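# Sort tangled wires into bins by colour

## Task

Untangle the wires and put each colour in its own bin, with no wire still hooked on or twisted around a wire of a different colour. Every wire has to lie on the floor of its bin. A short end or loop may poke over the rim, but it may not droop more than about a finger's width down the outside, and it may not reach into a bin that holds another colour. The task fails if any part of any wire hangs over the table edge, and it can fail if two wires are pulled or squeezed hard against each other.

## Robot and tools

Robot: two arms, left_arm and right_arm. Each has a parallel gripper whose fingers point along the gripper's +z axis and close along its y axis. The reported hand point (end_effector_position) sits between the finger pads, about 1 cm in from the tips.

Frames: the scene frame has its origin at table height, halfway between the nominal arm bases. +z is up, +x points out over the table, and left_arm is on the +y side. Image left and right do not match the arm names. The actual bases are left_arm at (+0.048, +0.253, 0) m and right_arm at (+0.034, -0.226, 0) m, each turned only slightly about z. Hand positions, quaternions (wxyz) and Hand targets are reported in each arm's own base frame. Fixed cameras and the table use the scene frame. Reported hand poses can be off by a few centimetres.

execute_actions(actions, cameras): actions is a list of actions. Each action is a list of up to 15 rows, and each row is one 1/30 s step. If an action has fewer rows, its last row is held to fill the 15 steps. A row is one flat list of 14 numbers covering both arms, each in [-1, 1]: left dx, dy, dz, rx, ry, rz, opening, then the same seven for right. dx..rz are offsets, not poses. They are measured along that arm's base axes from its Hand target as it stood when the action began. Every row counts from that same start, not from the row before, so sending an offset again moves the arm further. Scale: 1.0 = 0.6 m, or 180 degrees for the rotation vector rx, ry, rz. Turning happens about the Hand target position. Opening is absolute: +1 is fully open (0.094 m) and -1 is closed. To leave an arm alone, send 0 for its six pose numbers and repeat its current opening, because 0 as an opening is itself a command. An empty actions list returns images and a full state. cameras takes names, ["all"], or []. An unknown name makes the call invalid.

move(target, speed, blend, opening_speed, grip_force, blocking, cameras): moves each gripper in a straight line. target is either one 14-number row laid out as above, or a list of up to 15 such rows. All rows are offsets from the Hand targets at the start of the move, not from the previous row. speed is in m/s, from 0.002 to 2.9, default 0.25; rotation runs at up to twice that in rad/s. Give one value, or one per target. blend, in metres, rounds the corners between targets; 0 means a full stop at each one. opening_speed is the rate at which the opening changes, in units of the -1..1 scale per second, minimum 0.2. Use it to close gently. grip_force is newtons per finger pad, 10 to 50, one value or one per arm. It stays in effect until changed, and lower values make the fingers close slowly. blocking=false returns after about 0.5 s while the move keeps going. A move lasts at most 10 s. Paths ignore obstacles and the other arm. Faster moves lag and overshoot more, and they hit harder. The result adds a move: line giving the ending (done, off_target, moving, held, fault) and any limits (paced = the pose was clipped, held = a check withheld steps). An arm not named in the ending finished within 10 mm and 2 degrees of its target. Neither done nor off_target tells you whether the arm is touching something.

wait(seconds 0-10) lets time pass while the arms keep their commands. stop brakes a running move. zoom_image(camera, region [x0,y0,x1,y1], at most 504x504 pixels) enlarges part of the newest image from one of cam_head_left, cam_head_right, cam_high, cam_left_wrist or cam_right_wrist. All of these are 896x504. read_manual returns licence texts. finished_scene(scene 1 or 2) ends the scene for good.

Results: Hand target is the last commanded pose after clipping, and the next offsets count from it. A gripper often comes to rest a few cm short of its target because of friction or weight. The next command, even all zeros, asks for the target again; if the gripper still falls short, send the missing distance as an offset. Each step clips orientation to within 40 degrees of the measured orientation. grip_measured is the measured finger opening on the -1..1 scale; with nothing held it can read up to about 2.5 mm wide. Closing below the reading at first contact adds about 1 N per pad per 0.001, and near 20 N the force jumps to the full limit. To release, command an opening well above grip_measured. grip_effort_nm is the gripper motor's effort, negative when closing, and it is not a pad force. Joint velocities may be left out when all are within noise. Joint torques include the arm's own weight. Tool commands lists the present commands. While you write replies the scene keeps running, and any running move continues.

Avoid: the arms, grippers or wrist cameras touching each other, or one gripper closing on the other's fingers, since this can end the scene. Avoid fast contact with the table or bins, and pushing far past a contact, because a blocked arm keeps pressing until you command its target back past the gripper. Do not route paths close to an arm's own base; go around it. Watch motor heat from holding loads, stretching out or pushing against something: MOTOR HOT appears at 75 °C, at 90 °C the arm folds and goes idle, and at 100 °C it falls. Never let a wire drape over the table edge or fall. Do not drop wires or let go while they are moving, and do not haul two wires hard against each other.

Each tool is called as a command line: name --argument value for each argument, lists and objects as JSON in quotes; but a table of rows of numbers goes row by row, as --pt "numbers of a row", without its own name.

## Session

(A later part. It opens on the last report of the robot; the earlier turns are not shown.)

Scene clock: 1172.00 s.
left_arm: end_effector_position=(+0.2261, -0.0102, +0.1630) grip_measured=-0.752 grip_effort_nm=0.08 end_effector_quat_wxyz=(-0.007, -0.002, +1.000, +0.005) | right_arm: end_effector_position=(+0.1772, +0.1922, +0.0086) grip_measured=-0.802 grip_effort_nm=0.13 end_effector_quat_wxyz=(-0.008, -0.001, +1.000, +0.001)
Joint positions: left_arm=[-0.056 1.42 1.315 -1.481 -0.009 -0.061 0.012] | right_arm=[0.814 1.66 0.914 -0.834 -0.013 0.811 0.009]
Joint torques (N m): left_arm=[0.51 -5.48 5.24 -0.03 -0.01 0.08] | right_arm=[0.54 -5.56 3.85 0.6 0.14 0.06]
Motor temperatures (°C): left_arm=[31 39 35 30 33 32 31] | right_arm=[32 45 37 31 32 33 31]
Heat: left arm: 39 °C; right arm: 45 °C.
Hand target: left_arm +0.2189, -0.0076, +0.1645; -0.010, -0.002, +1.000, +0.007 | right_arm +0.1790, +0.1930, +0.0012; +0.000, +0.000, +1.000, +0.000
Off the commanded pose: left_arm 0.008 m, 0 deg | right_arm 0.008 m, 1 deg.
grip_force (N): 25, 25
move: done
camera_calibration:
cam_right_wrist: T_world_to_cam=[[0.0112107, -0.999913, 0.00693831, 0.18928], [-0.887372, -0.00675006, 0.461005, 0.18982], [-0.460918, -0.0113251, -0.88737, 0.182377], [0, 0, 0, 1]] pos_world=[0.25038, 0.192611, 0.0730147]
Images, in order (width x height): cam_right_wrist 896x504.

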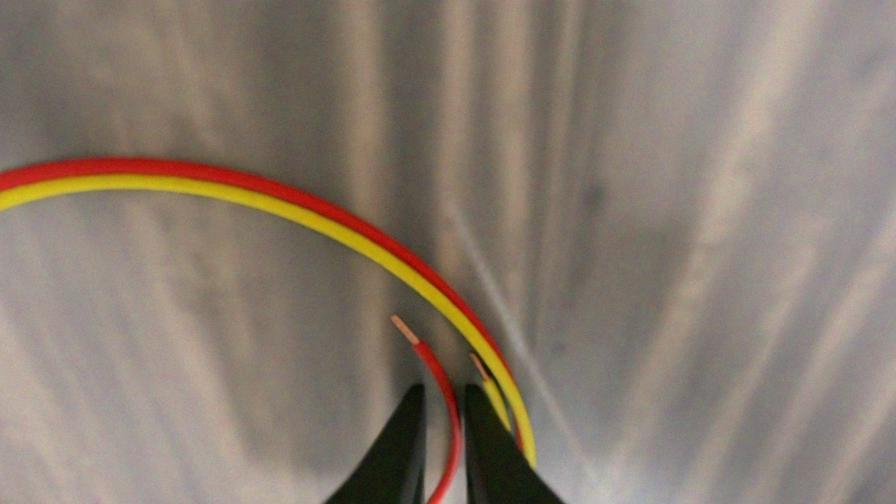

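Contact reached. Close in place.

move --pt "0 0 0 0 0 0 -0.75 0 0 0.004 0 0 0 -0.98" --speed 0.06 --opening_speed 0.4

move --pt "0 0 0 0 0 0 -0.75 0 0.01 0.1 0 0 0 -0.98" --speed 0.06 --cameras '["cam_right_wrist"]'

Scene clock: 1180.53 s.
left_arm: end_effector_position=(+0.2261, -0.0102, +0.1630) grip_measured=-0.752 grip_effort_nm=0.08 end_effector_quat_wxyz=(-0.007, -0.002, +1.000, +0.005) | right_arm: end_effector_position=(+0.1778, +0.1948, +0.0086) grip_measured=-0.965 grip_effort_nm=-0.48 end_effector_quat_wxyz=(-0.006, -0.002, +1.000, +0.005)
Joint positions: left_arm=[-0.056 1.42 1.315 -1.481 -0.009 -0.061 0.012] | right_arm=[0.816 1.66 0.914 -0.825 -0.016 0.811 0.002]
Joint torques (N m): left_arm=[0.53 -5.5 5.27 -0.02 -0.01 0.08] | right_arm=[0.29 -5.98 4.29 0.43 0.18 0.06]
Heat: left arm: 39 °C; right arm: 44 °C.
Hand target: left_arm +0.2189, -0.0076, +0.1645; -0.010, -0.002, +1.000, +0.007 | right_arm +0.1791, +0.1930, +0.0036; +0.000, +0.000, +1.000, +0.000
Off the commanded pose: left_arm 0.008 m, 0 deg | right_arm 0.005 m, 1 deg.
grip_force (N): 25, 25
move: done

Scene clock: 1182.20 s.
left_arm: end_effector_position=(+0.2261, -0.0102, +0.1630) grip_measured=-0.752 grip_effort_nm=0.08 end_effector_quat_wxyz=(-0.007, -0.002, +1.000, +0.005) | right_arm: end_effector_position=(+0.1719, +0.1921, +0.0482) grip_measured=-0.967 grip_effort_nm=-0.56 end_effector_quat_wxyz=(-0.020, -0.001, +1.000, -0.013)
Joint positions: left_arm=[-0.056 1.42 1.315 -1.481 -0.009 -0.061 0.012] | right_arm=[0.828 1.615 1.036 -1.038 -0.012 0.826 0.002]
Joint torques (N m): left_arm=[0.53 -5.48 5.26 -0.03 -0.01 0.08] | right_arm=[0.57 -8.91 9.11 -0.05 0.13 0.07]
Heat: left arm: 39 °C; right arm: 44 °C.
Hand target: left_arm +0.2189, -0.0076, +0.1645; -0.010, -0.002, +1.000, +0.007 | right_arm +0.1791, +0.1990, +0.0636; +0.000, +0.000, +1.000, +0.000
Off the commanded pose: left_arm 0.008 m, 0 deg | right_arm 0.018 m, 3 deg.
grip_force (N): 25, 25
move: off_target (right_arm)
camera_calibration:
cam_right_wrist: T_world_to_cam=[[0.0117157, -0.999357, 0.0338927, 0.187438], [-0.875964, 0.00608914, 0.482338, 0.161494], [-0.482235, -0.0353398, -0.875329, 0.22273], [0, 0, 0, 1]] pos_world=[0.246675, 0.194205, 0.110715]
Images, in order (width x height): cam_right_wrist 896x504.

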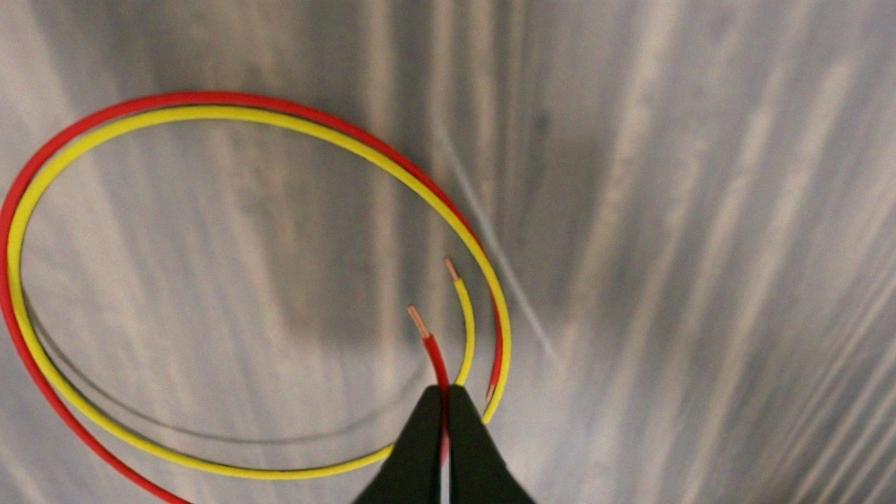

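move --target '[0,0,0,0,0,0,-0.75,0,0.01,0.15,0,0,0,-0.98]' --speed 0.06 --cameras '["cam_right_wrist","cam_high"]'

zoom_image --camera "cam_high" --region '[460, 170, 600, 300]'

Scene clock: 1189.33 s.
left_arm: end_effector_position=(+0.2261, -0.0102, +0.1630) grip_measured=-0.752 grip_effort_nm=0.08 end_effector_quat_wxyz=(-0.007, -0.002, +1.000, +0.005) | right_arm: end_effector_position=(+0.1757, +0.2019, +0.1389) grip_measured=-0.967 grip_effort_nm=-0.56 end_effector_quat_wxyz=(-0.018, -0.001, +1.000, -0.011)
Joint positions: left_arm=[-0.056 1.42 1.315 -1.481 -0.009 -0.061 0.012] | right_arm=[0.843 1.592 1.379 -1.397 -0.012 0.841 0.002]
Joint torques (N m): left_arm=[0.51 -5.48 5.24 -0.02 -0.01 0.08] | right_arm=[0.57 -8.23 9.55 -0.07 0.13 0.07]
Heat: left arm: 39 °C; right arm: 44 °C.
Hand target: left_arm +0.2189, -0.0076, +0.1645; -0.010, -0.002, +1.000, +0.007 | right_arm +0.1791, +0.2049, +0.1535; +0.000, +0.000, +1.000, +0.000
Off the commanded pose: left_arm 0.008 m, 0 deg | right_arm 0.015 m, 2 deg.
grip_force (N): 25, 25
move: off_target (right_arm)
camera_calibration:
cam_right_wrist: T_world_to_cam=[[0.0116321, -0.999483, 0.0299716, 0.194643], [-0.878328, 0.00411294, 0.47804, 0.122336], [-0.477916, -0.0318855, -0.877826, 0.303168], [0, 0, 0, 1]] pos_world=[0.250076, 0.203706, 0.201813]
Images, in order (width x height): cam_high 896x504, cam_right_wrist 896x504.

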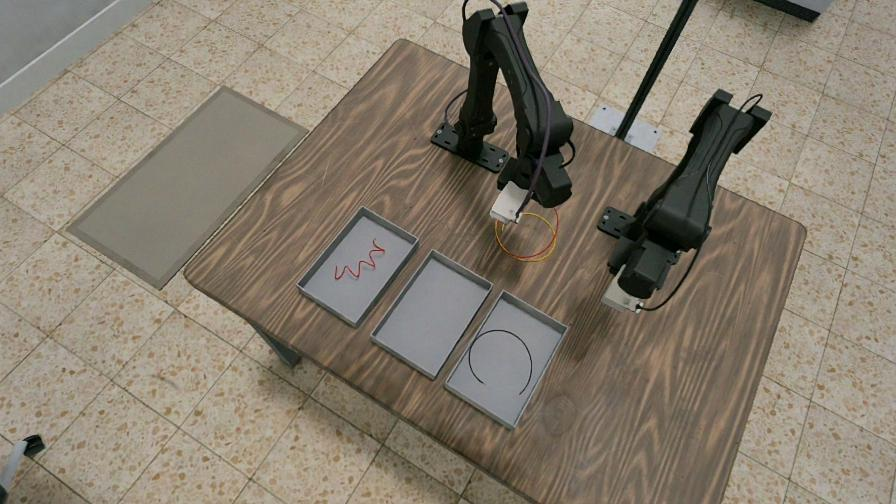

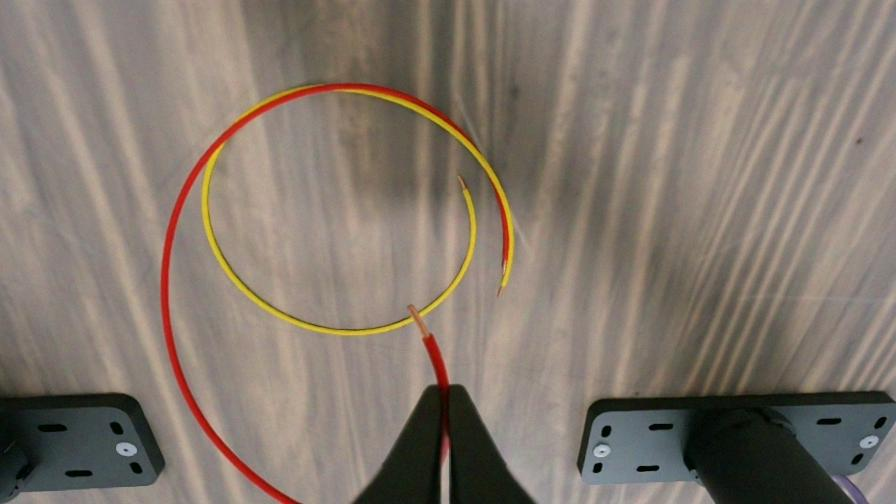

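Scaled by 3.600 from the camera's 896x504 image, which has a finer 1280x720 frame.

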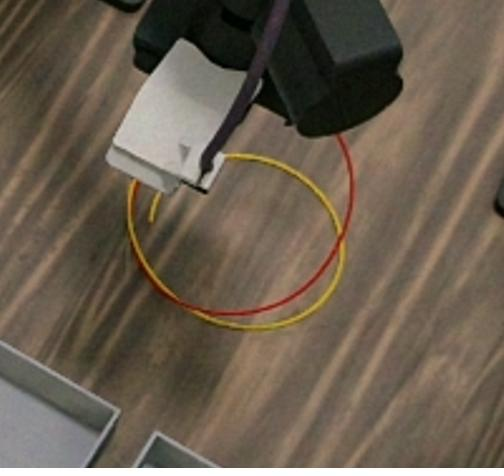

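move --pt "0 0 0 0 0 0 -0.75 -0.03 0.05 0.06 0 0 0 -0.98" --speed 0.06 --cameras '["cam_right_wrist"]'

Scene clock: 1196.83 s.
left_arm: end_effector_position=(+0.2261, -0.0102, +0.1630) grip_measured=-0.752 grip_effort_nm=0.08 end_effector_quat_wxyz=(-0.007, -0.002, +1.000, +0.005) | right_arm: end_effector_position=(+0.1583, +0.2324, +0.1820) grip_measured=-0.967 grip_effort_nm=-0.56 end_effector_quat_wxyz=(-0.007, -0.002, +1.000, +0.000)
Joint positions: left_arm=[-0.056 1.42 1.315 -1.481 -0.009 -0.061 0.012] | right_arm=[0.962 1.631 1.593 -1.539 -0.011 0.958 0.002]
Joint torques (N m): left_arm=[0.51 -5.5 5.26 -0.03 -0.02 0.08] | right_arm=[0.43 -6.12 9.46 0.01 0.12 0.06]
Heat: left arm: 39 °C; right arm: 44 °C.
Hand target: left_arm +0.2189, -0.0076, +0.1645; -0.010, -0.002, +1.000, +0.007 | right_arm +0.1610, +0.2350, +0.1896; +0.000, +0.000, +1.000, +0.000
Off the commanded pose: left_arm 0.008 m, 0 deg | right_arm 0.008 m, 1 deg.
joint sent to its limit (right arm) — joint 4 (wrist pitch), lower limit. The joint targets still meet the commanded pose.
grip_force (N): 25, 25
move: done
camera_calibration:
cam_right_wrist: T_world_to_cam=[[0.0134624, -0.999879, 0.00775495, 0.227955], [-0.888752, -0.00841158, 0.458312, 0.0943952], [-0.458191, -0.0130622, -0.888758, 0.328145], [0, 0, 0, 1]] pos_world=[0.231178, 0.233008, 0.246611]
Images, in order (width x height): cam_right_wrist 896x504.

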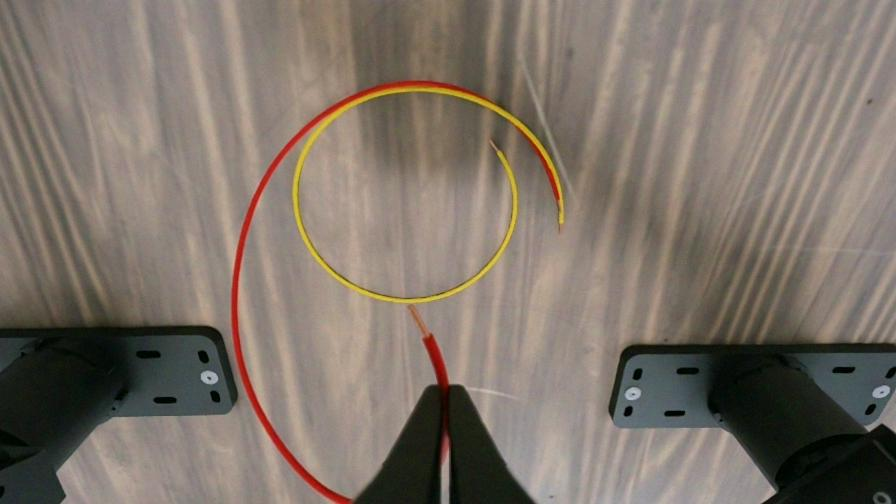

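move --pt "0 0 0 0 0 0 -0.75 0.05 0.03 0.16 0 0 0 -0.98" --speed 0.08 --cameras '["cam_right_wrist","cam_high"]'

zoom_image --camera "cam_high" --region '[460, 150, 620, 300]'

Scene clock: 1205.83 s.
left_arm: end_effector_position=(+0.2261, -0.0102, +0.1630) grip_measured=-0.752 grip_effort_nm=0.08 end_effector_quat_wxyz=(-0.007, -0.002, +1.000, +0.005) | right_arm: end_effector_position=(+0.1898, +0.2571, +0.2679) grip_measured=-0.967 grip_effort_nm=-0.56 end_effector_quat_wxyz=(+0.086, +0.002, +0.989, +0.124)
Joint positions: left_arm=[-0.056 1.42 1.315 -1.481 -0.009 -0.061 0.012] | right_arm=[0.925 1.592 1.868 -1.544 -0.011 0.931 0.002]
Joint torques (N m): left_arm=[0.51 -5.49 5.24 -0.02 -0.02 0.08] | right_arm=[-0.51 -8.34 9.07 0.62 0.09 -0.11]
Heat: left arm: 38 °C; right arm: 44 °C.
Hand target: left_arm +0.2189, -0.0076, +0.1645; -0.010, -0.002, +1.000, +0.007 | right_arm +0.1910, +0.2530, +0.2855; +0.000, +0.000, +1.000, +0.000
Off the commanded pose: left_arm 0.008 m, 0 deg | right_arm 0.018 m, 17 deg.
joint sent to its limit (right arm) — joint 4 (wrist pitch), lower limit. The joint targets are off in orientation, not in position.
grip_force (N): 25, 25
move: off_target (right_arm)
camera_calibration:
cam_right_wrist: T_world_to_cam=[[0.0246951, -0.9714, -0.236162, 0.307367], [-0.957594, -0.0908197, 0.273432, 0.167183], [-0.28706, 0.219395, -0.93245, 0.33866], [0, 0, 0, 1]] pos_world=[0.249719, 0.23946, 0.342658]
Images, in order (width x height): cam_high 896x504, cam_right_wrist 896x504.

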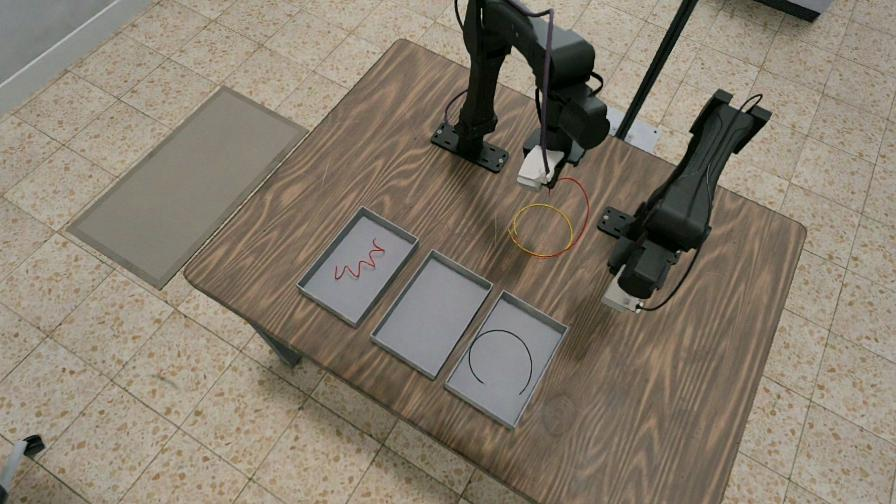

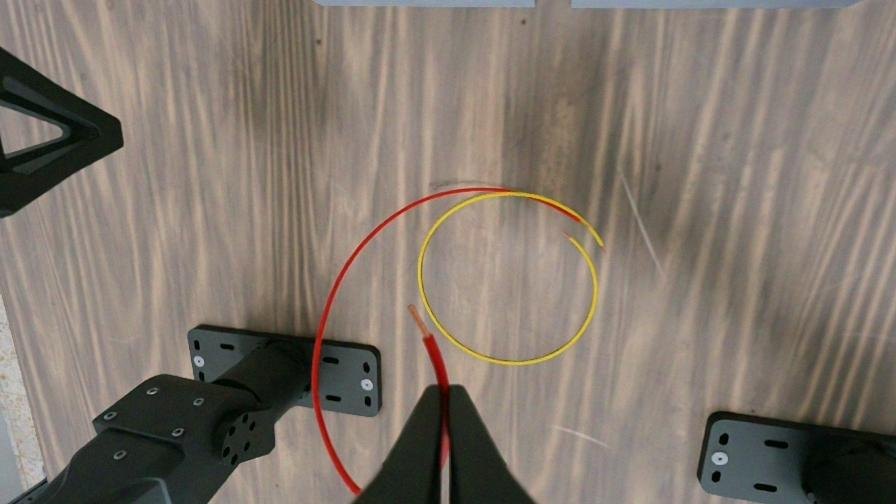

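Scaled by 3.150 from the camera's 896x504 image, which has a finer 1280x720 frame.

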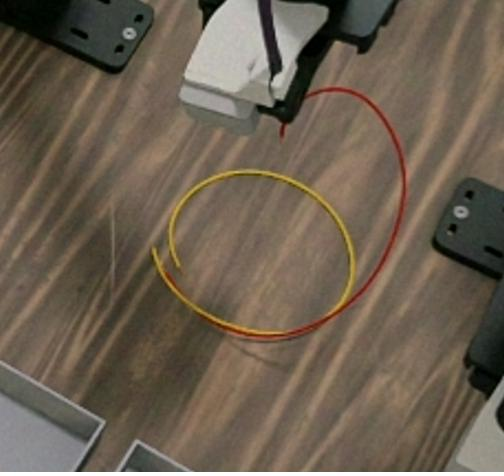

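move --pt "0 0.03 0.05 0 0 0 -0.75 -0.05 0.07 0.05 0 0 0 -0.98" --speed 0.08 --cameras '["cam_right_wrist","cam_high"]'

zoom_image --camera "cam_high" --region '[480, 150, 640, 300]'

Scene clock: 1213.53 s.
left_arm: end_effector_position=(+0.2170, +0.0077, +0.1810) grip_measured=-0.752 grip_effort_nm=0.08 end_effector_quat_wxyz=(-0.007, -0.002, +1.000, +0.004) | right_arm: end_effector_position=(+0.1617, +0.2930, +0.3067) grip_measured=-0.967 grip_effort_nm=-0.56 end_effector_quat_wxyz=(+0.105, -0.001, +0.977, +0.187)
Joint positions: left_arm=[0.024 1.397 1.368 -1.556 -0.009 0.02 0.012] | right_arm=[1.064 1.603 2.008 -1.544 0.001 1.061 0.002]
Joint torques (N m): left_arm=[0.57 -5.12 9.63 -0.02 -0.03 0.06] | right_arm=[0.5 -5.44 8.96 0.84 0.02 0.03]
Heat: left arm: 38 °C; right arm: 44 °C.
Hand target: left_arm +0.2189, +0.0103, +0.1945; -0.010, -0.002, +1.000, +0.007 | right_arm +0.1611, +0.2950, +0.3155; +0.000, +0.000, +1.000, +0.000
Off the commanded pose: left_arm 0.014 m, 0 deg | right_arm 0.009 m, 25 deg.
joint sent to its limit (left arm) — joint 4 (wrist pitch), lower limit. The joint targets are off in orientation, not in position.
joint sent to its limit (right arm) — joint 4 (wrist pitch), lower limit. The joint targets are off in orientation, not in position.
grip_force (N): 25, 25
move: off_target (left_arm, right_arm)
camera_calibration:
cam_right_wrist: T_world_to_cam=[[0.0488566, -0.933383, -0.355542, 0.373676], [-0.966006, -0.134631, 0.220697, 0.163275], [-0.253862, 0.332673, -0.908231, 0.312935], [0, 0, 0, 1]] pos_world=[0.21891, 0.26666, 0.381041]
Images, in order (width x height): cam_high 896x504, cam_right_wrist 896x504.

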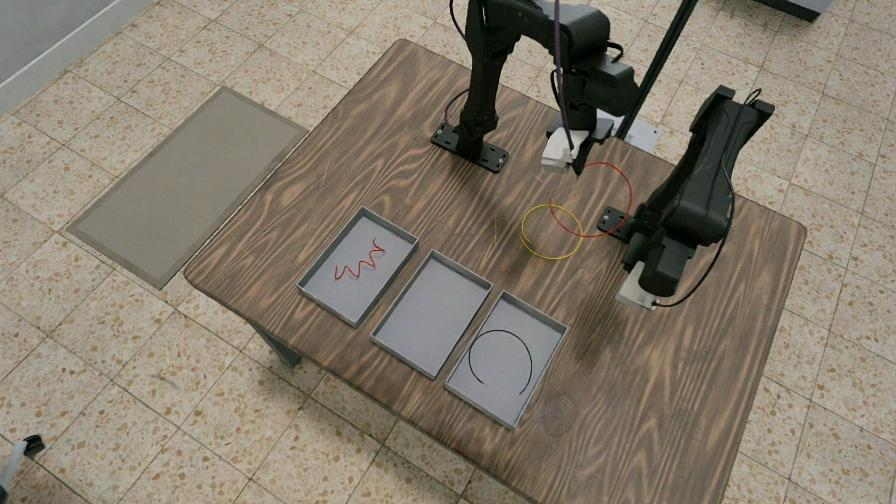

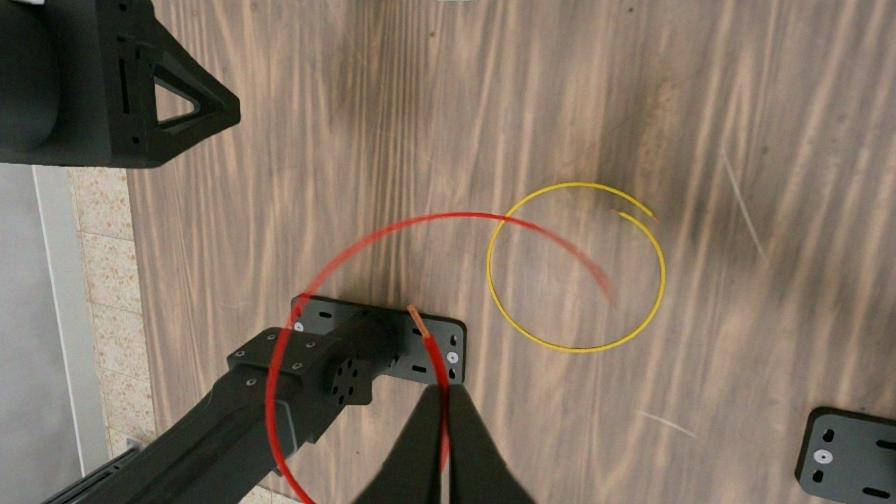

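Scaled by 3.150 from the camera's 896x504 image, which has a finer 1280x720 frame.

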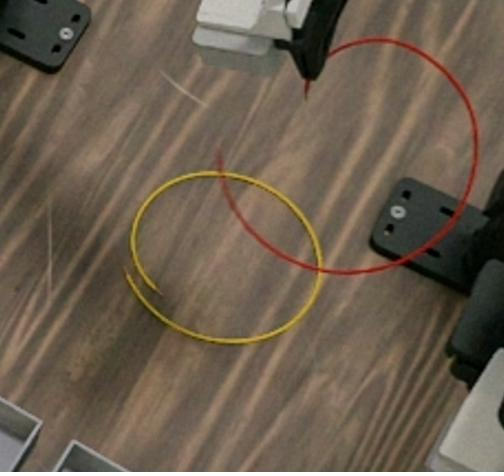

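move --pt "0 0 0 0 0 0 -0.75 0.05 -0.25 0.0 0 0 -0.25 -0.98" --pt "0 0 0 0 0 0 -0.75 0.35 -0.595 -0.05 0 0 -0.5 -0.98" --speed 0.15 --blend '[0.03,0]' --cameras '["cam_right_wrist","cam_high","cam_head_right"]'

Scene clock: 1234.87 s.
left_arm: end_effector_position=(+0.2170, +0.0077, +0.1810) grip_measured=-0.752 grip_effort_nm=0.08 end_effector_quat_wxyz=(-0.007, -0.002, +1.000, +0.004) | right_arm: end_effector_position=(+0.3689, -0.0592, +0.2746) grip_measured=-0.967 grip_effort_nm=-0.56 end_effector_quat_wxyz=(+0.137, +0.693, +0.700, +0.102)
Joint positions: left_arm=[0.024 1.397 1.368 -1.556 -0.009 0.021 0.012] | right_arm=[-0.166 1.783 2.102 -1.547 -0.008 1.396 0.002]
Joint torques (N m): left_arm=[0.59 -5.15 9.63 -0.02 -0.03 0.09] | right_arm=[-0.24 -7.77 9.54 0.71 0.08 0.05]
Heat: left arm: 39 °C; right arm: 43 °C.
Hand target: left_arm +0.2189, +0.0103, +0.1945; -0.010, -0.002, +1.000, +0.007 | right_arm +0.3711, -0.0619, +0.2855; +0.000, +0.707, +0.707, +0.000
Off the commanded pose: left_arm 0.014 m, 0 deg | right_arm 0.011 m, 20 deg.
joint sent to its limit (left arm) — joint 4 (wrist pitch), lower limit. The joint targets are off in orientation, not in position.
joint sent to its limit (right arm) — joint 4 (wrist pitch), lower limit. The joint targets are off in orientation, not in position.
grip_force (N): 25, 25
move: off_target (left_arm, right_arm)
camera_calibration:
cam_right_wrist: T_world_to_cam=[[-0.945468, -0.0270607, -0.324588, 0.435394], [-0.154397, 0.914702, 0.373472, 0.0437921], [0.286795, 0.403221, -0.869, 0.247517], [0, 0, 0, 1]] pos_world=[0.347426, -0.128079, 0.340061]
Images, in order (width x height): cam_head_right 896x504, cam_high 896x504, cam_right_wrist 896x504.

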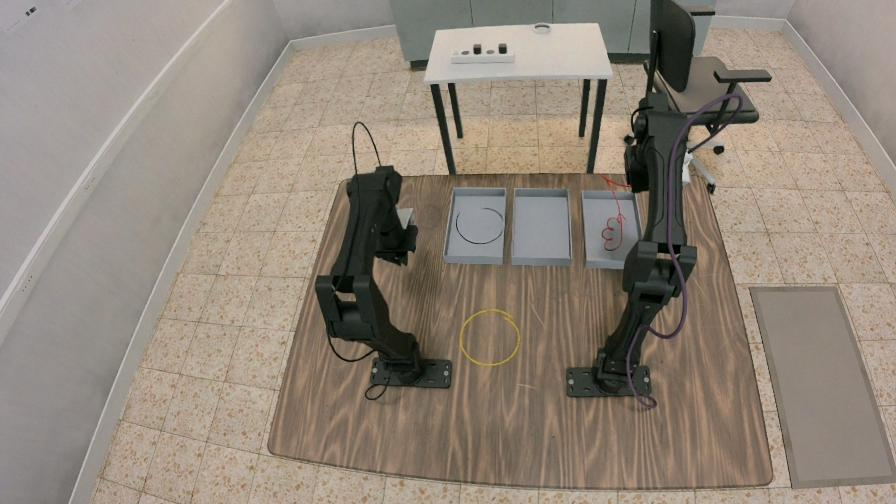

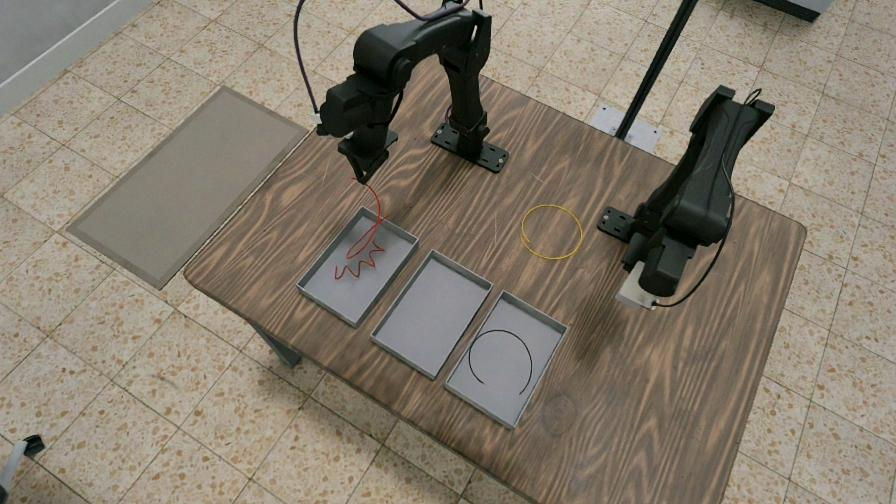

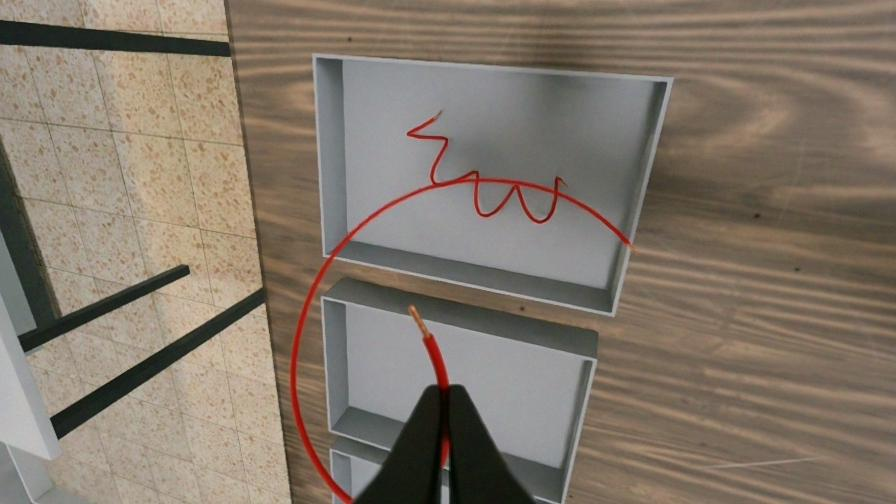

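move --target '[0,0,0,0,0,0,-0.75,0,-0.005,-0.28,0,0,0,-0.98]' --speed 0.12 --cameras '["cam_right_wrist","cam_head_right"]'

Scene clock: 1243.20 s.
left_arm: end_effector_position=(+0.2170, +0.0077, +0.1810) grip_measured=-0.752 grip_effort_nm=0.08 end_effector_quat_wxyz=(-0.007, -0.002, +1.000, +0.004) | right_arm: end_effector_position=(+0.3712, -0.0615, +0.1217) grip_measured=-0.967 grip_effort_nm=-0.56 end_effector_quat_wxyz=(-0.002, +0.706, +0.708, +0.004)
Joint positions: left_arm=[0.024 1.397 1.368 -1.556 -0.009 0.021 0.012] | right_arm=[-0.171 1.977 1.78 -1.373 -0.008 1.397 0.002]
Joint torques (N m): left_arm=[0.59 -5.15 9.62 -0.02 -0.03 0.08] | right_arm=[-0.47 -10.39 5.14 0.33 0.09 -0.05]
Heat: left arm: 39 °C; right arm: 44 °C.
Hand target: left_arm +0.2189, +0.0103, +0.1945; -0.010, -0.002, +1.000, +0.007 | right_arm +0.3711, -0.0650, +0.1176; +0.000, +0.707, +0.707, +0.000
Off the commanded pose: left_arm 0.014 m, 0 deg | right_arm 0.005 m, 0 deg.
joint sent to its limit (left arm) — joint 4 (wrist pitch), lower limit. The joint targets are off in orientation, not in position.
grip_force (N): 25, 25
move: off_target (left_arm)
camera_calibration:
cam_right_wrist: T_world_to_cam=[[-0.999903, -0.0125539, 0.00602448, 0.368766], [-0.00845623, 0.891186, 0.45356, 0.0379951], [-0.0110629, 0.453465, -0.891205, 0.231217], [0, 0, 0, 1]] pos_world=[0.371609, -0.13408, 0.186607]
Images, in order (width x height): cam_head_right 896x504, cam_right_wrist 896x504.

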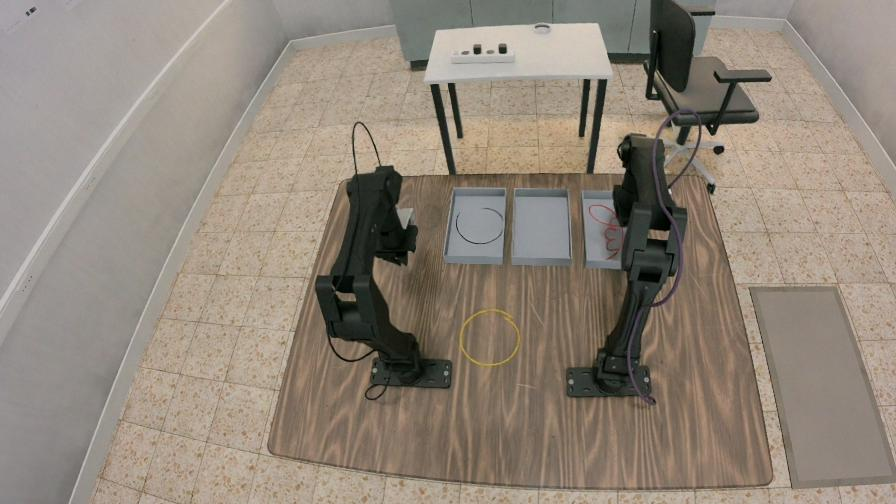

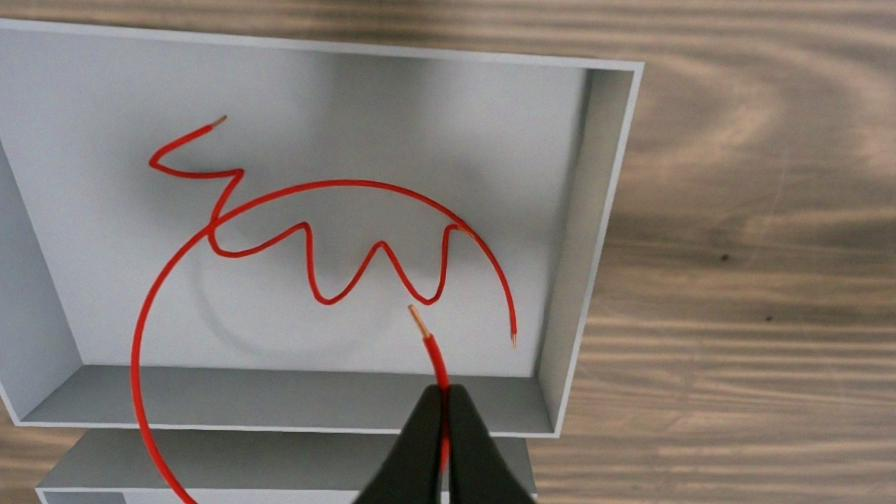

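move --target '[0,0,0,0,0,0,-0.75,0.0,-0.008,-0.1,0,0,0,-0.98]' --speed 0.08 --cameras '["cam_right_wrist","cam_high"]'

zoom_image --camera "cam_high" --region '[270, 180, 450, 350]'

Scene clock: 1255.83 s.
left_arm: end_effector_position=(+0.2170, +0.0077, +0.1810) grip_measured=-0.752 grip_effort_nm=0.08 end_effector_quat_wxyz=(-0.007, -0.002, +1.000, +0.004) | right_arm: end_effector_position=(+0.3728, -0.0664, +0.0635) grip_measured=-0.967 grip_effort_nm=-0.56 end_effector_quat_wxyz=(+0.000, +0.707, +0.707, +0.005)
Joint positions: left_arm=[0.024 1.397 1.368 -1.556 -0.009 0.021 0.012] | right_arm=[-0.183 1.997 1.577 -1.145 -0.008 1.387 0.002]
Joint torques (N m): left_arm=[0.59 -5.15 9.62 -0.03 -0.03 0.08] | right_arm=[-0.49 -10.22 4.93 0.35 0.09 -0.09]
Motor temperatures (°C): left_arm=[31 38 40 30 33 32 31] | right_arm=[32 45 37 32 32 33 32]
Heat: left arm: 40 °C; right arm: 45 °C.
Hand target: left_arm +0.2189, +0.0103, +0.1945; -0.010, -0.002, +1.000, +0.007 | right_arm +0.3712, -0.0698, +0.0576; +0.000, +0.707, +0.707, +0.000
Off the commanded pose: left_arm 0.014 m, 0 deg | right_arm 0.007 m, 1 deg.
joint sent to its limit (left arm) — joint 4 (wrist pitch), lower limit. The joint targets are off in orientation, not in position.
grip_force (N): 25, 25
move: off_target (left_arm)
camera_calibration:
cam_right_wrist: T_world_to_cam=[[-0.999954, -0.00954798, 0.000710809, 0.371178], [-0.00819215, 0.891656, 0.452639, 0.0688084], [-0.00495559, 0.452613, -0.891693, 0.179344], [0, 0, 0, 1]] pos_world=[0.372613, -0.138983, 0.128511]
Images, in order (width x height): cam_high 896x504, cam_right_wrist 896x504.

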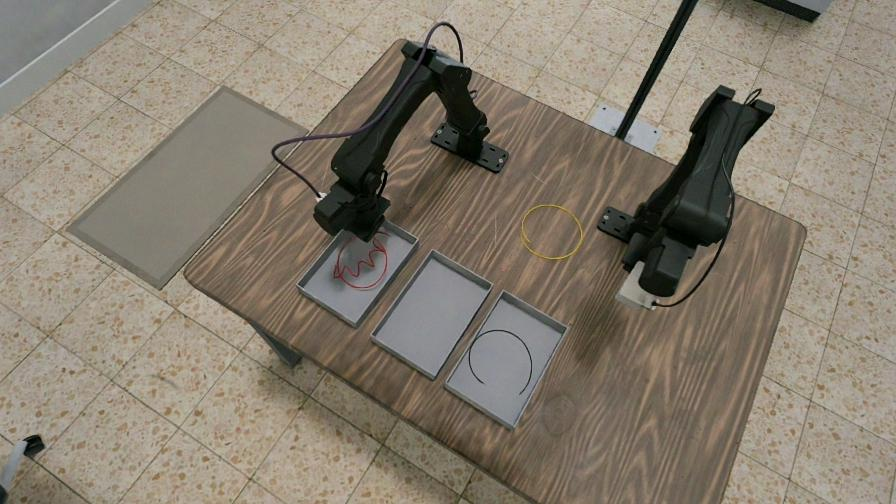

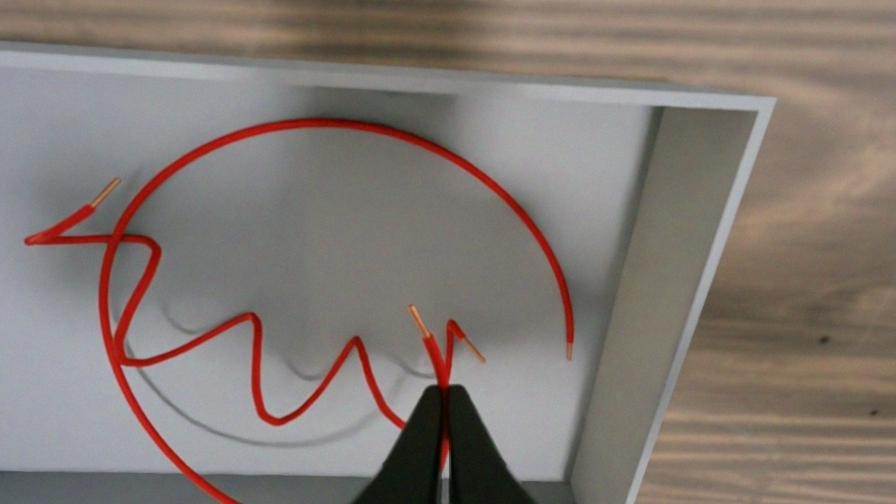

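Scaled by 2.800 from the camera's 896x504 image, which has a finer 1280x720 frame.

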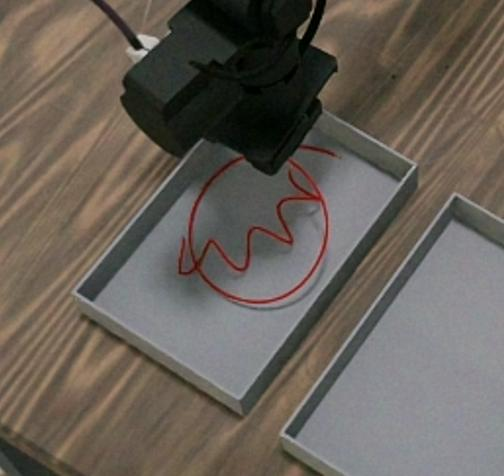

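move --pt "0 0 0 0 0 0 -0.75 0.0 -0.005 -0.045 0 0 0 -0.98" --pt "0 0 0 0 0 0 -0.75 0.0 -0.005 -0.045 0 0 0 -0.75" --pt "0 0 0 0 0 0 -0.75 0.0 -0.005 0.2 0 0 0 -0.75" --pt "0 0 0 0 0 0 -0.75 -0.25 -0.07 0.2 0 0 0.2 -0.75" --speed 0.12 --opening_speed 0.5 --cameras '["cam_left_wrist","cam_high"]'

zoom_image --camera "cam_high" --region '[270, 180, 450, 350]'

Scene clock: 1272.50 s.
left_arm: end_effector_position=(+0.2170, +0.0077, +0.1810) grip_measured=-0.752 grip_effort_nm=0.08 end_effector_quat_wxyz=(-0.007, -0.002, +1.000, +0.004) | right_arm: end_effector_position=(+0.2268, -0.1118, +0.1759) grip_measured=-0.752 grip_effort_nm=0.13 end_effector_quat_wxyz=(-0.005, +0.455, +0.890, +0.004)
Joint positions: left_arm=[0.024 1.397 1.368 -1.556 -0.009 0.021 0.012] | right_arm=[-0.467 1.522 1.457 -1.516 -0.008 0.477 0.012]
Joint torques (N m): left_arm=[0.59 -5.12 9.63 -0.02 -0.03 0.08] | right_arm=[-0.4 -8.02 4.56 0.18 0.09 -0.11]
Heat: left arm: 40 °C; right arm: 45 °C.
Hand target: left_arm +0.2189, +0.0103, +0.1945; -0.010, -0.002, +1.000, +0.007 | right_arm +0.2212, -0.1118, +0.1776; +0.000, +0.454, +0.891, +0.000
Off the commanded pose: left_arm 0.014 m, 0 deg | right_arm 0.006 m, 1 deg.
joint sent to its limit (left arm) — joint 4 (wrist pitch), lower limit. The joint targets are off in orientation, not in position.
grip_force (N): 25, 25
move: off_target (left_arm)
camera_calibration:
cam_left_wrist: T_world_to_cam=[[0.00716385, -0.999963, 0.00478477, 0.00457391], [-0.907786, -0.00449663, 0.41941, 0.159616], [-0.419373, -0.00734814, -0.907784, 0.349911], [0, 0, 0, 1]] pos_world=[0.291608, 0.00786266, 0.250677]
Images, in order (width x height): cam_high 896x504, cam_left_wrist 896x504.

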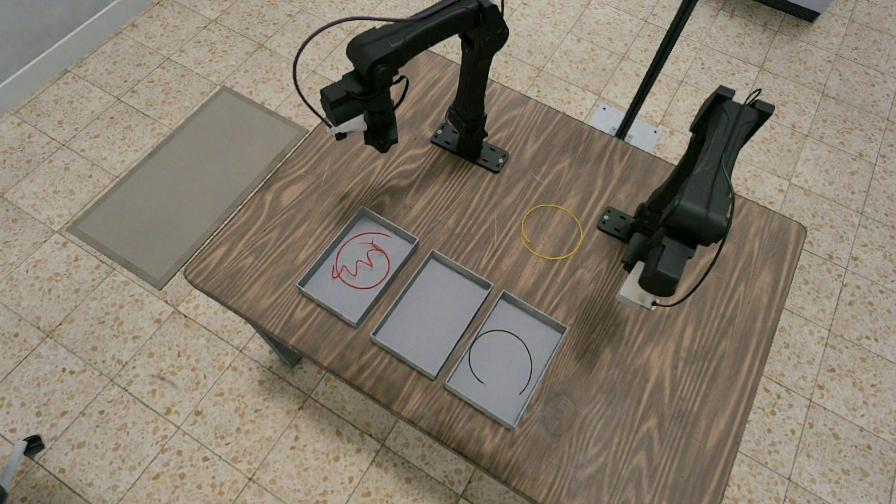

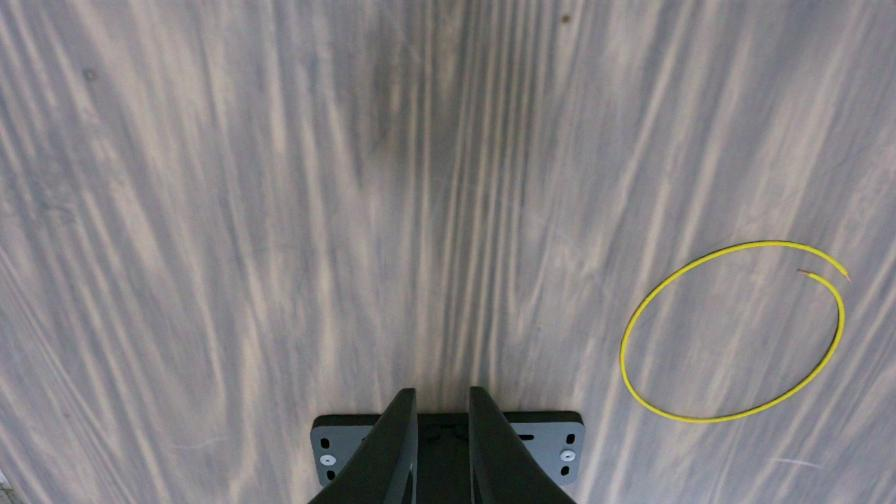

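Scaled by 2.800 from the camera's 896x504 image, which has a finer 1280x720 frame.

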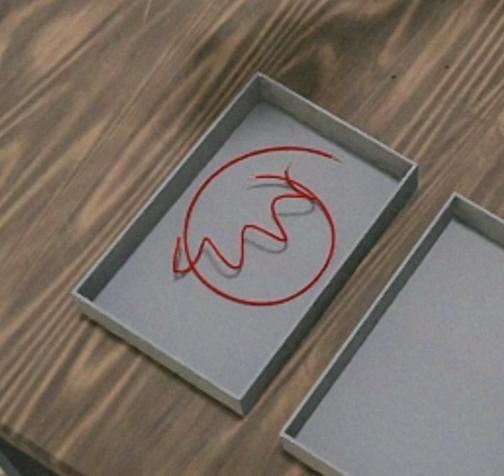

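move --pt "0 0 0 0 0 0 -0.75 -0.1 0.3 0.0 0 0 0.15 -0.75" --pt "0 0 0 0 0 0 -0.75 -0.135 0.557 -0.18 0 0 0.3 -0.75" --speed 0.18 --blend '[0.05,0]' --cameras '["cam_right_wrist"]'

Scene clock: 1288.83 s.
left_arm: end_effector_position=(+0.2170, +0.0077, +0.1810) grip_measured=-0.752 grip_effort_nm=0.08 end_effector_quat_wxyz=(-0.007, -0.002, +1.000, +0.004) | right_arm: end_effector_position=(+0.1381, +0.2208, +0.0713) grip_measured=-0.752 grip_effort_nm=0.13 end_effector_quat_wxyz=(-0.006, +0.000, +1.000, -0.002)
Joint positions: left_arm=[0.024 1.397 1.368 -1.556 -0.009 0.021 0.012] | right_arm=[1.002 1.565 1.081 -1.097 -0.009 1.003 0.012]
Joint torques (N m): left_arm=[0.58 -5.15 9.62 -0.02 -0.03 0.08] | right_arm=[0.23 -5.98 5.59 0.36 0.1 -0.01]
Heat: left arm: 41 °C; right arm: 44 °C.
Hand target: left_arm +0.2189, +0.0103, +0.1945; -0.010, -0.002, +1.000, +0.007 | right_arm +0.1402, +0.2224, +0.0696; +0.000, +0.000, +1.000, +0.000
Off the commanded pose: left_arm 0.014 m, 0 deg | right_arm 0.003 m, 1 deg.
joint sent to its limit (left arm) — joint 4 (wrist pitch), lower limit. The joint targets are off in orientation, not in position.
grip_force (N): 25, 25
move: off_target (left_arm)
camera_calibration:
cam_right_wrist: T_world_to_cam=[[0.00813987, -0.999893, 0.0121316, 0.217923], [-0.888889, -0.00167787, 0.45812, 0.125785], [-0.458051, -0.0145127, -0.888807, 0.220605], [0, 0, 0, 1]] pos_world=[0.211083, 0.221313, 0.135807]
Images, in order (width x height): cam_right_wrist 896x504.

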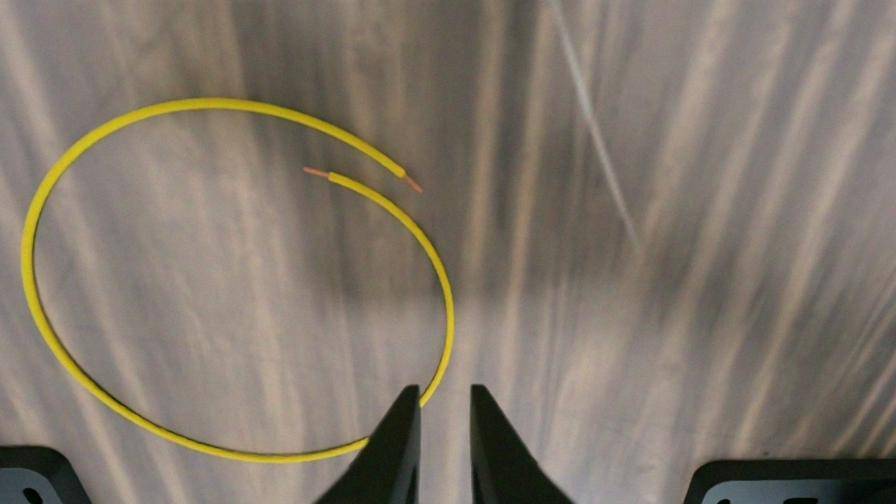

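move --pt "0 0 0 0 0 0 -0.75 -0.018 -0.005 -0.07 0 0 0 -0.75" --pt "0 0 0 0 0 0 -0.75 -0.018 -0.005 -0.108 0 0 0 -0.75" --speed 0.08 --cameras '["cam_right_wrist"]'

Scene clock: 1301.20 s.
left_arm: end_effector_position=(+0.2170, +0.0077, +0.1810) grip_measured=-0.752 grip_effort_nm=0.08 end_effector_quat_wxyz=(-0.007, -0.002, +1.000, +0.004) | right_arm: end_effector_position=(+0.1300, +0.2205, +0.0090) grip_measured=-0.752 grip_effort_nm=0.13 end_effector_quat_wxyz=(-0.003, -0.001, +1.000, +0.003)
Joint positions: left_arm=[0.024 1.397 1.368 -1.556 -0.009 0.021 0.012] | right_arm=[1.028 1.629 0.881 -0.822 -0.009 1.025 0.012]
Joint torques (N m): left_arm=[0.59 -5.14 9.63 -0.02 -0.03 0.09] | right_arm=[0.54 -5.87 4.36 0.37 0.1 0.07]
Heat: left arm: 41 °C; right arm: 43 °C.
Hand target: left_arm +0.2189, +0.0103, +0.1945; -0.010, -0.002, +1.000, +0.007 | right_arm +0.1295, +0.2194, +0.0049; +0.000, +0.000, +1.000, +0.000
Off the commanded pose: left_arm 0.014 m, 0 deg | right_arm 0.004 m, 1 deg.
joint sent to its limit (left arm) — joint 4 (wrist pitch), lower limit. The joint targets are off in orientation, not in position.
grip_force (N): 25, 25
move: off_target (left_arm)
camera_calibration:
cam_right_wrist: T_world_to_cam=[[0.0115682, -0.999928, 0.00306569, 0.218025], [-0.891499, -0.00892511, 0.452936, 0.149094], [-0.452876, -0.0079727, -0.891538, 0.159396], [0, 0, 0, 1]] pos_world=[0.202581, 0.220611, 0.0739092]
Images, in order (width x height): cam_right_wrist 896x504.

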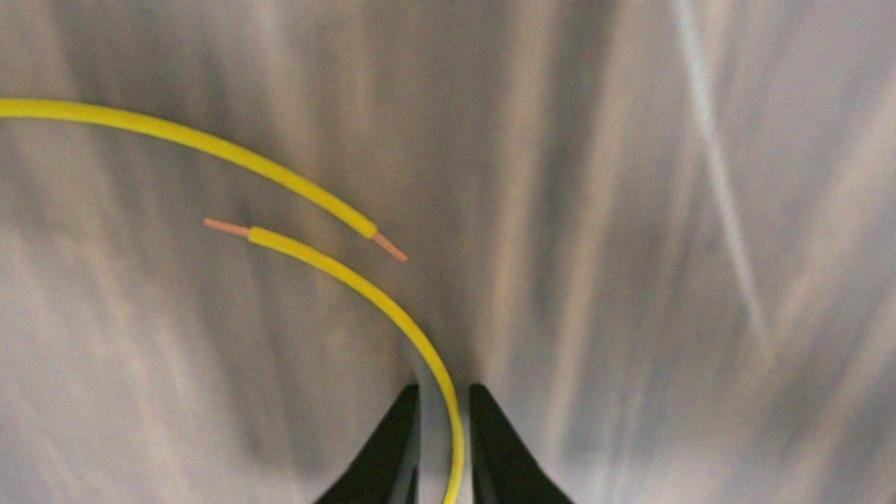

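move --pt "0 0 0 0 0 0 -0.75 0 0 0.003 0 0 0 -0.98" --pt "0 0 0 0 0 0 -0.75 0.02 0 0.2 0 0 0 -0.98" --pt "0 0 0 0 0 0 -0.75 0.2 -0.3 0.42 0 0 -0.25 -0.98" --pt "0 0 0 0 0 0 -0.75 0.404 -0.129 0.42 0 0 -0.5 -0.98" --speed '[0.08,0.08,0.15,0.15]' --blend '[0,0.02,0.03,0]' --opening_speed 0.5 --cameras '["cam_right_wrist","cam_high"]'

Scene clock: 1321.00 s.
left_arm: end_effector_position=(+0.2170, +0.0077, +0.1810) grip_measured=-0.752 grip_effort_nm=0.08 end_effector_quat_wxyz=(-0.007, -0.002, +1.000, +0.004) | right_arm: end_effector_position=(+0.3686, +0.1409, +0.2483) grip_measured=-0.968 grip_effort_nm=-0.56 end_effector_quat_wxyz=(+0.055, +0.698, +0.702, +0.129)
Joint positions: left_arm=[0.024 1.397 1.368 -1.556 -0.009 0.021 0.012] | right_arm=[0.359 1.892 2.148 -1.545 -0.007 1.926 0.002]
Joint torques (N m): left_arm=[0.58 -5.14 9.63 -0.01 -0.03 0.09] | right_arm=[0.34 -8.66 9.46 0.58 0.08 0.05]
Heat: left arm: 41 °C; right arm: 43 °C.
Hand target: left_arm +0.2189, +0.0103, +0.1945; -0.010, -0.002, +1.000, +0.007 | right_arm +0.3718, +0.1421, +0.2568; +0.000, +0.707, +0.707, +0.000
Off the commanded pose: left_arm 0.014 m, 0 deg | right_arm 0.009 m, 16 deg.
joint sent to its limit (left arm) — joint 4 (wrist pitch), lower limit. The joint targets are off in orientation, not in position.
joint sent to its limit (right arm) — joint 4 (wrist pitch), lower limit. The joint targets are off in orientation, not in position.
grip_force (N): 25, 25
move: off_target (left_arm, right_arm)
camera_calibration:
cam_right_wrist: T_world_to_cam=[[-0.968132, -0.00145018, -0.250437, 0.418361], [-0.135805, 0.843234, 0.520108, -0.162642], [0.210422, 0.537544, -0.816559, 0.140321], [0, 0, 0, 1]] pos_world=[0.353415, 0.0623232, 0.303945]
Images, in order (width x height): cam_high 896x504, cam_right_wrist 896x504.

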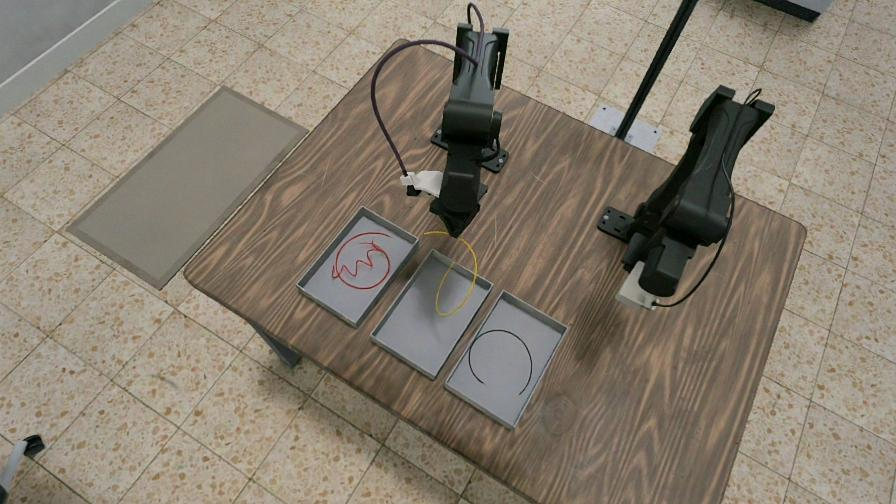

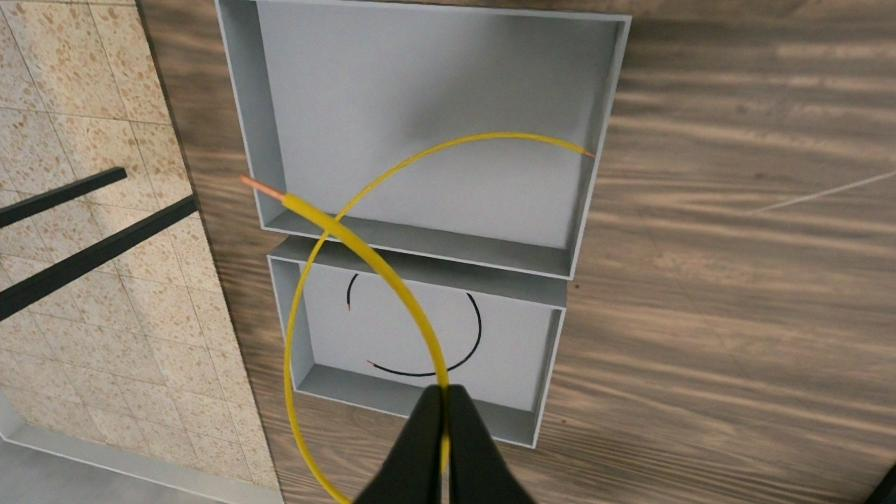

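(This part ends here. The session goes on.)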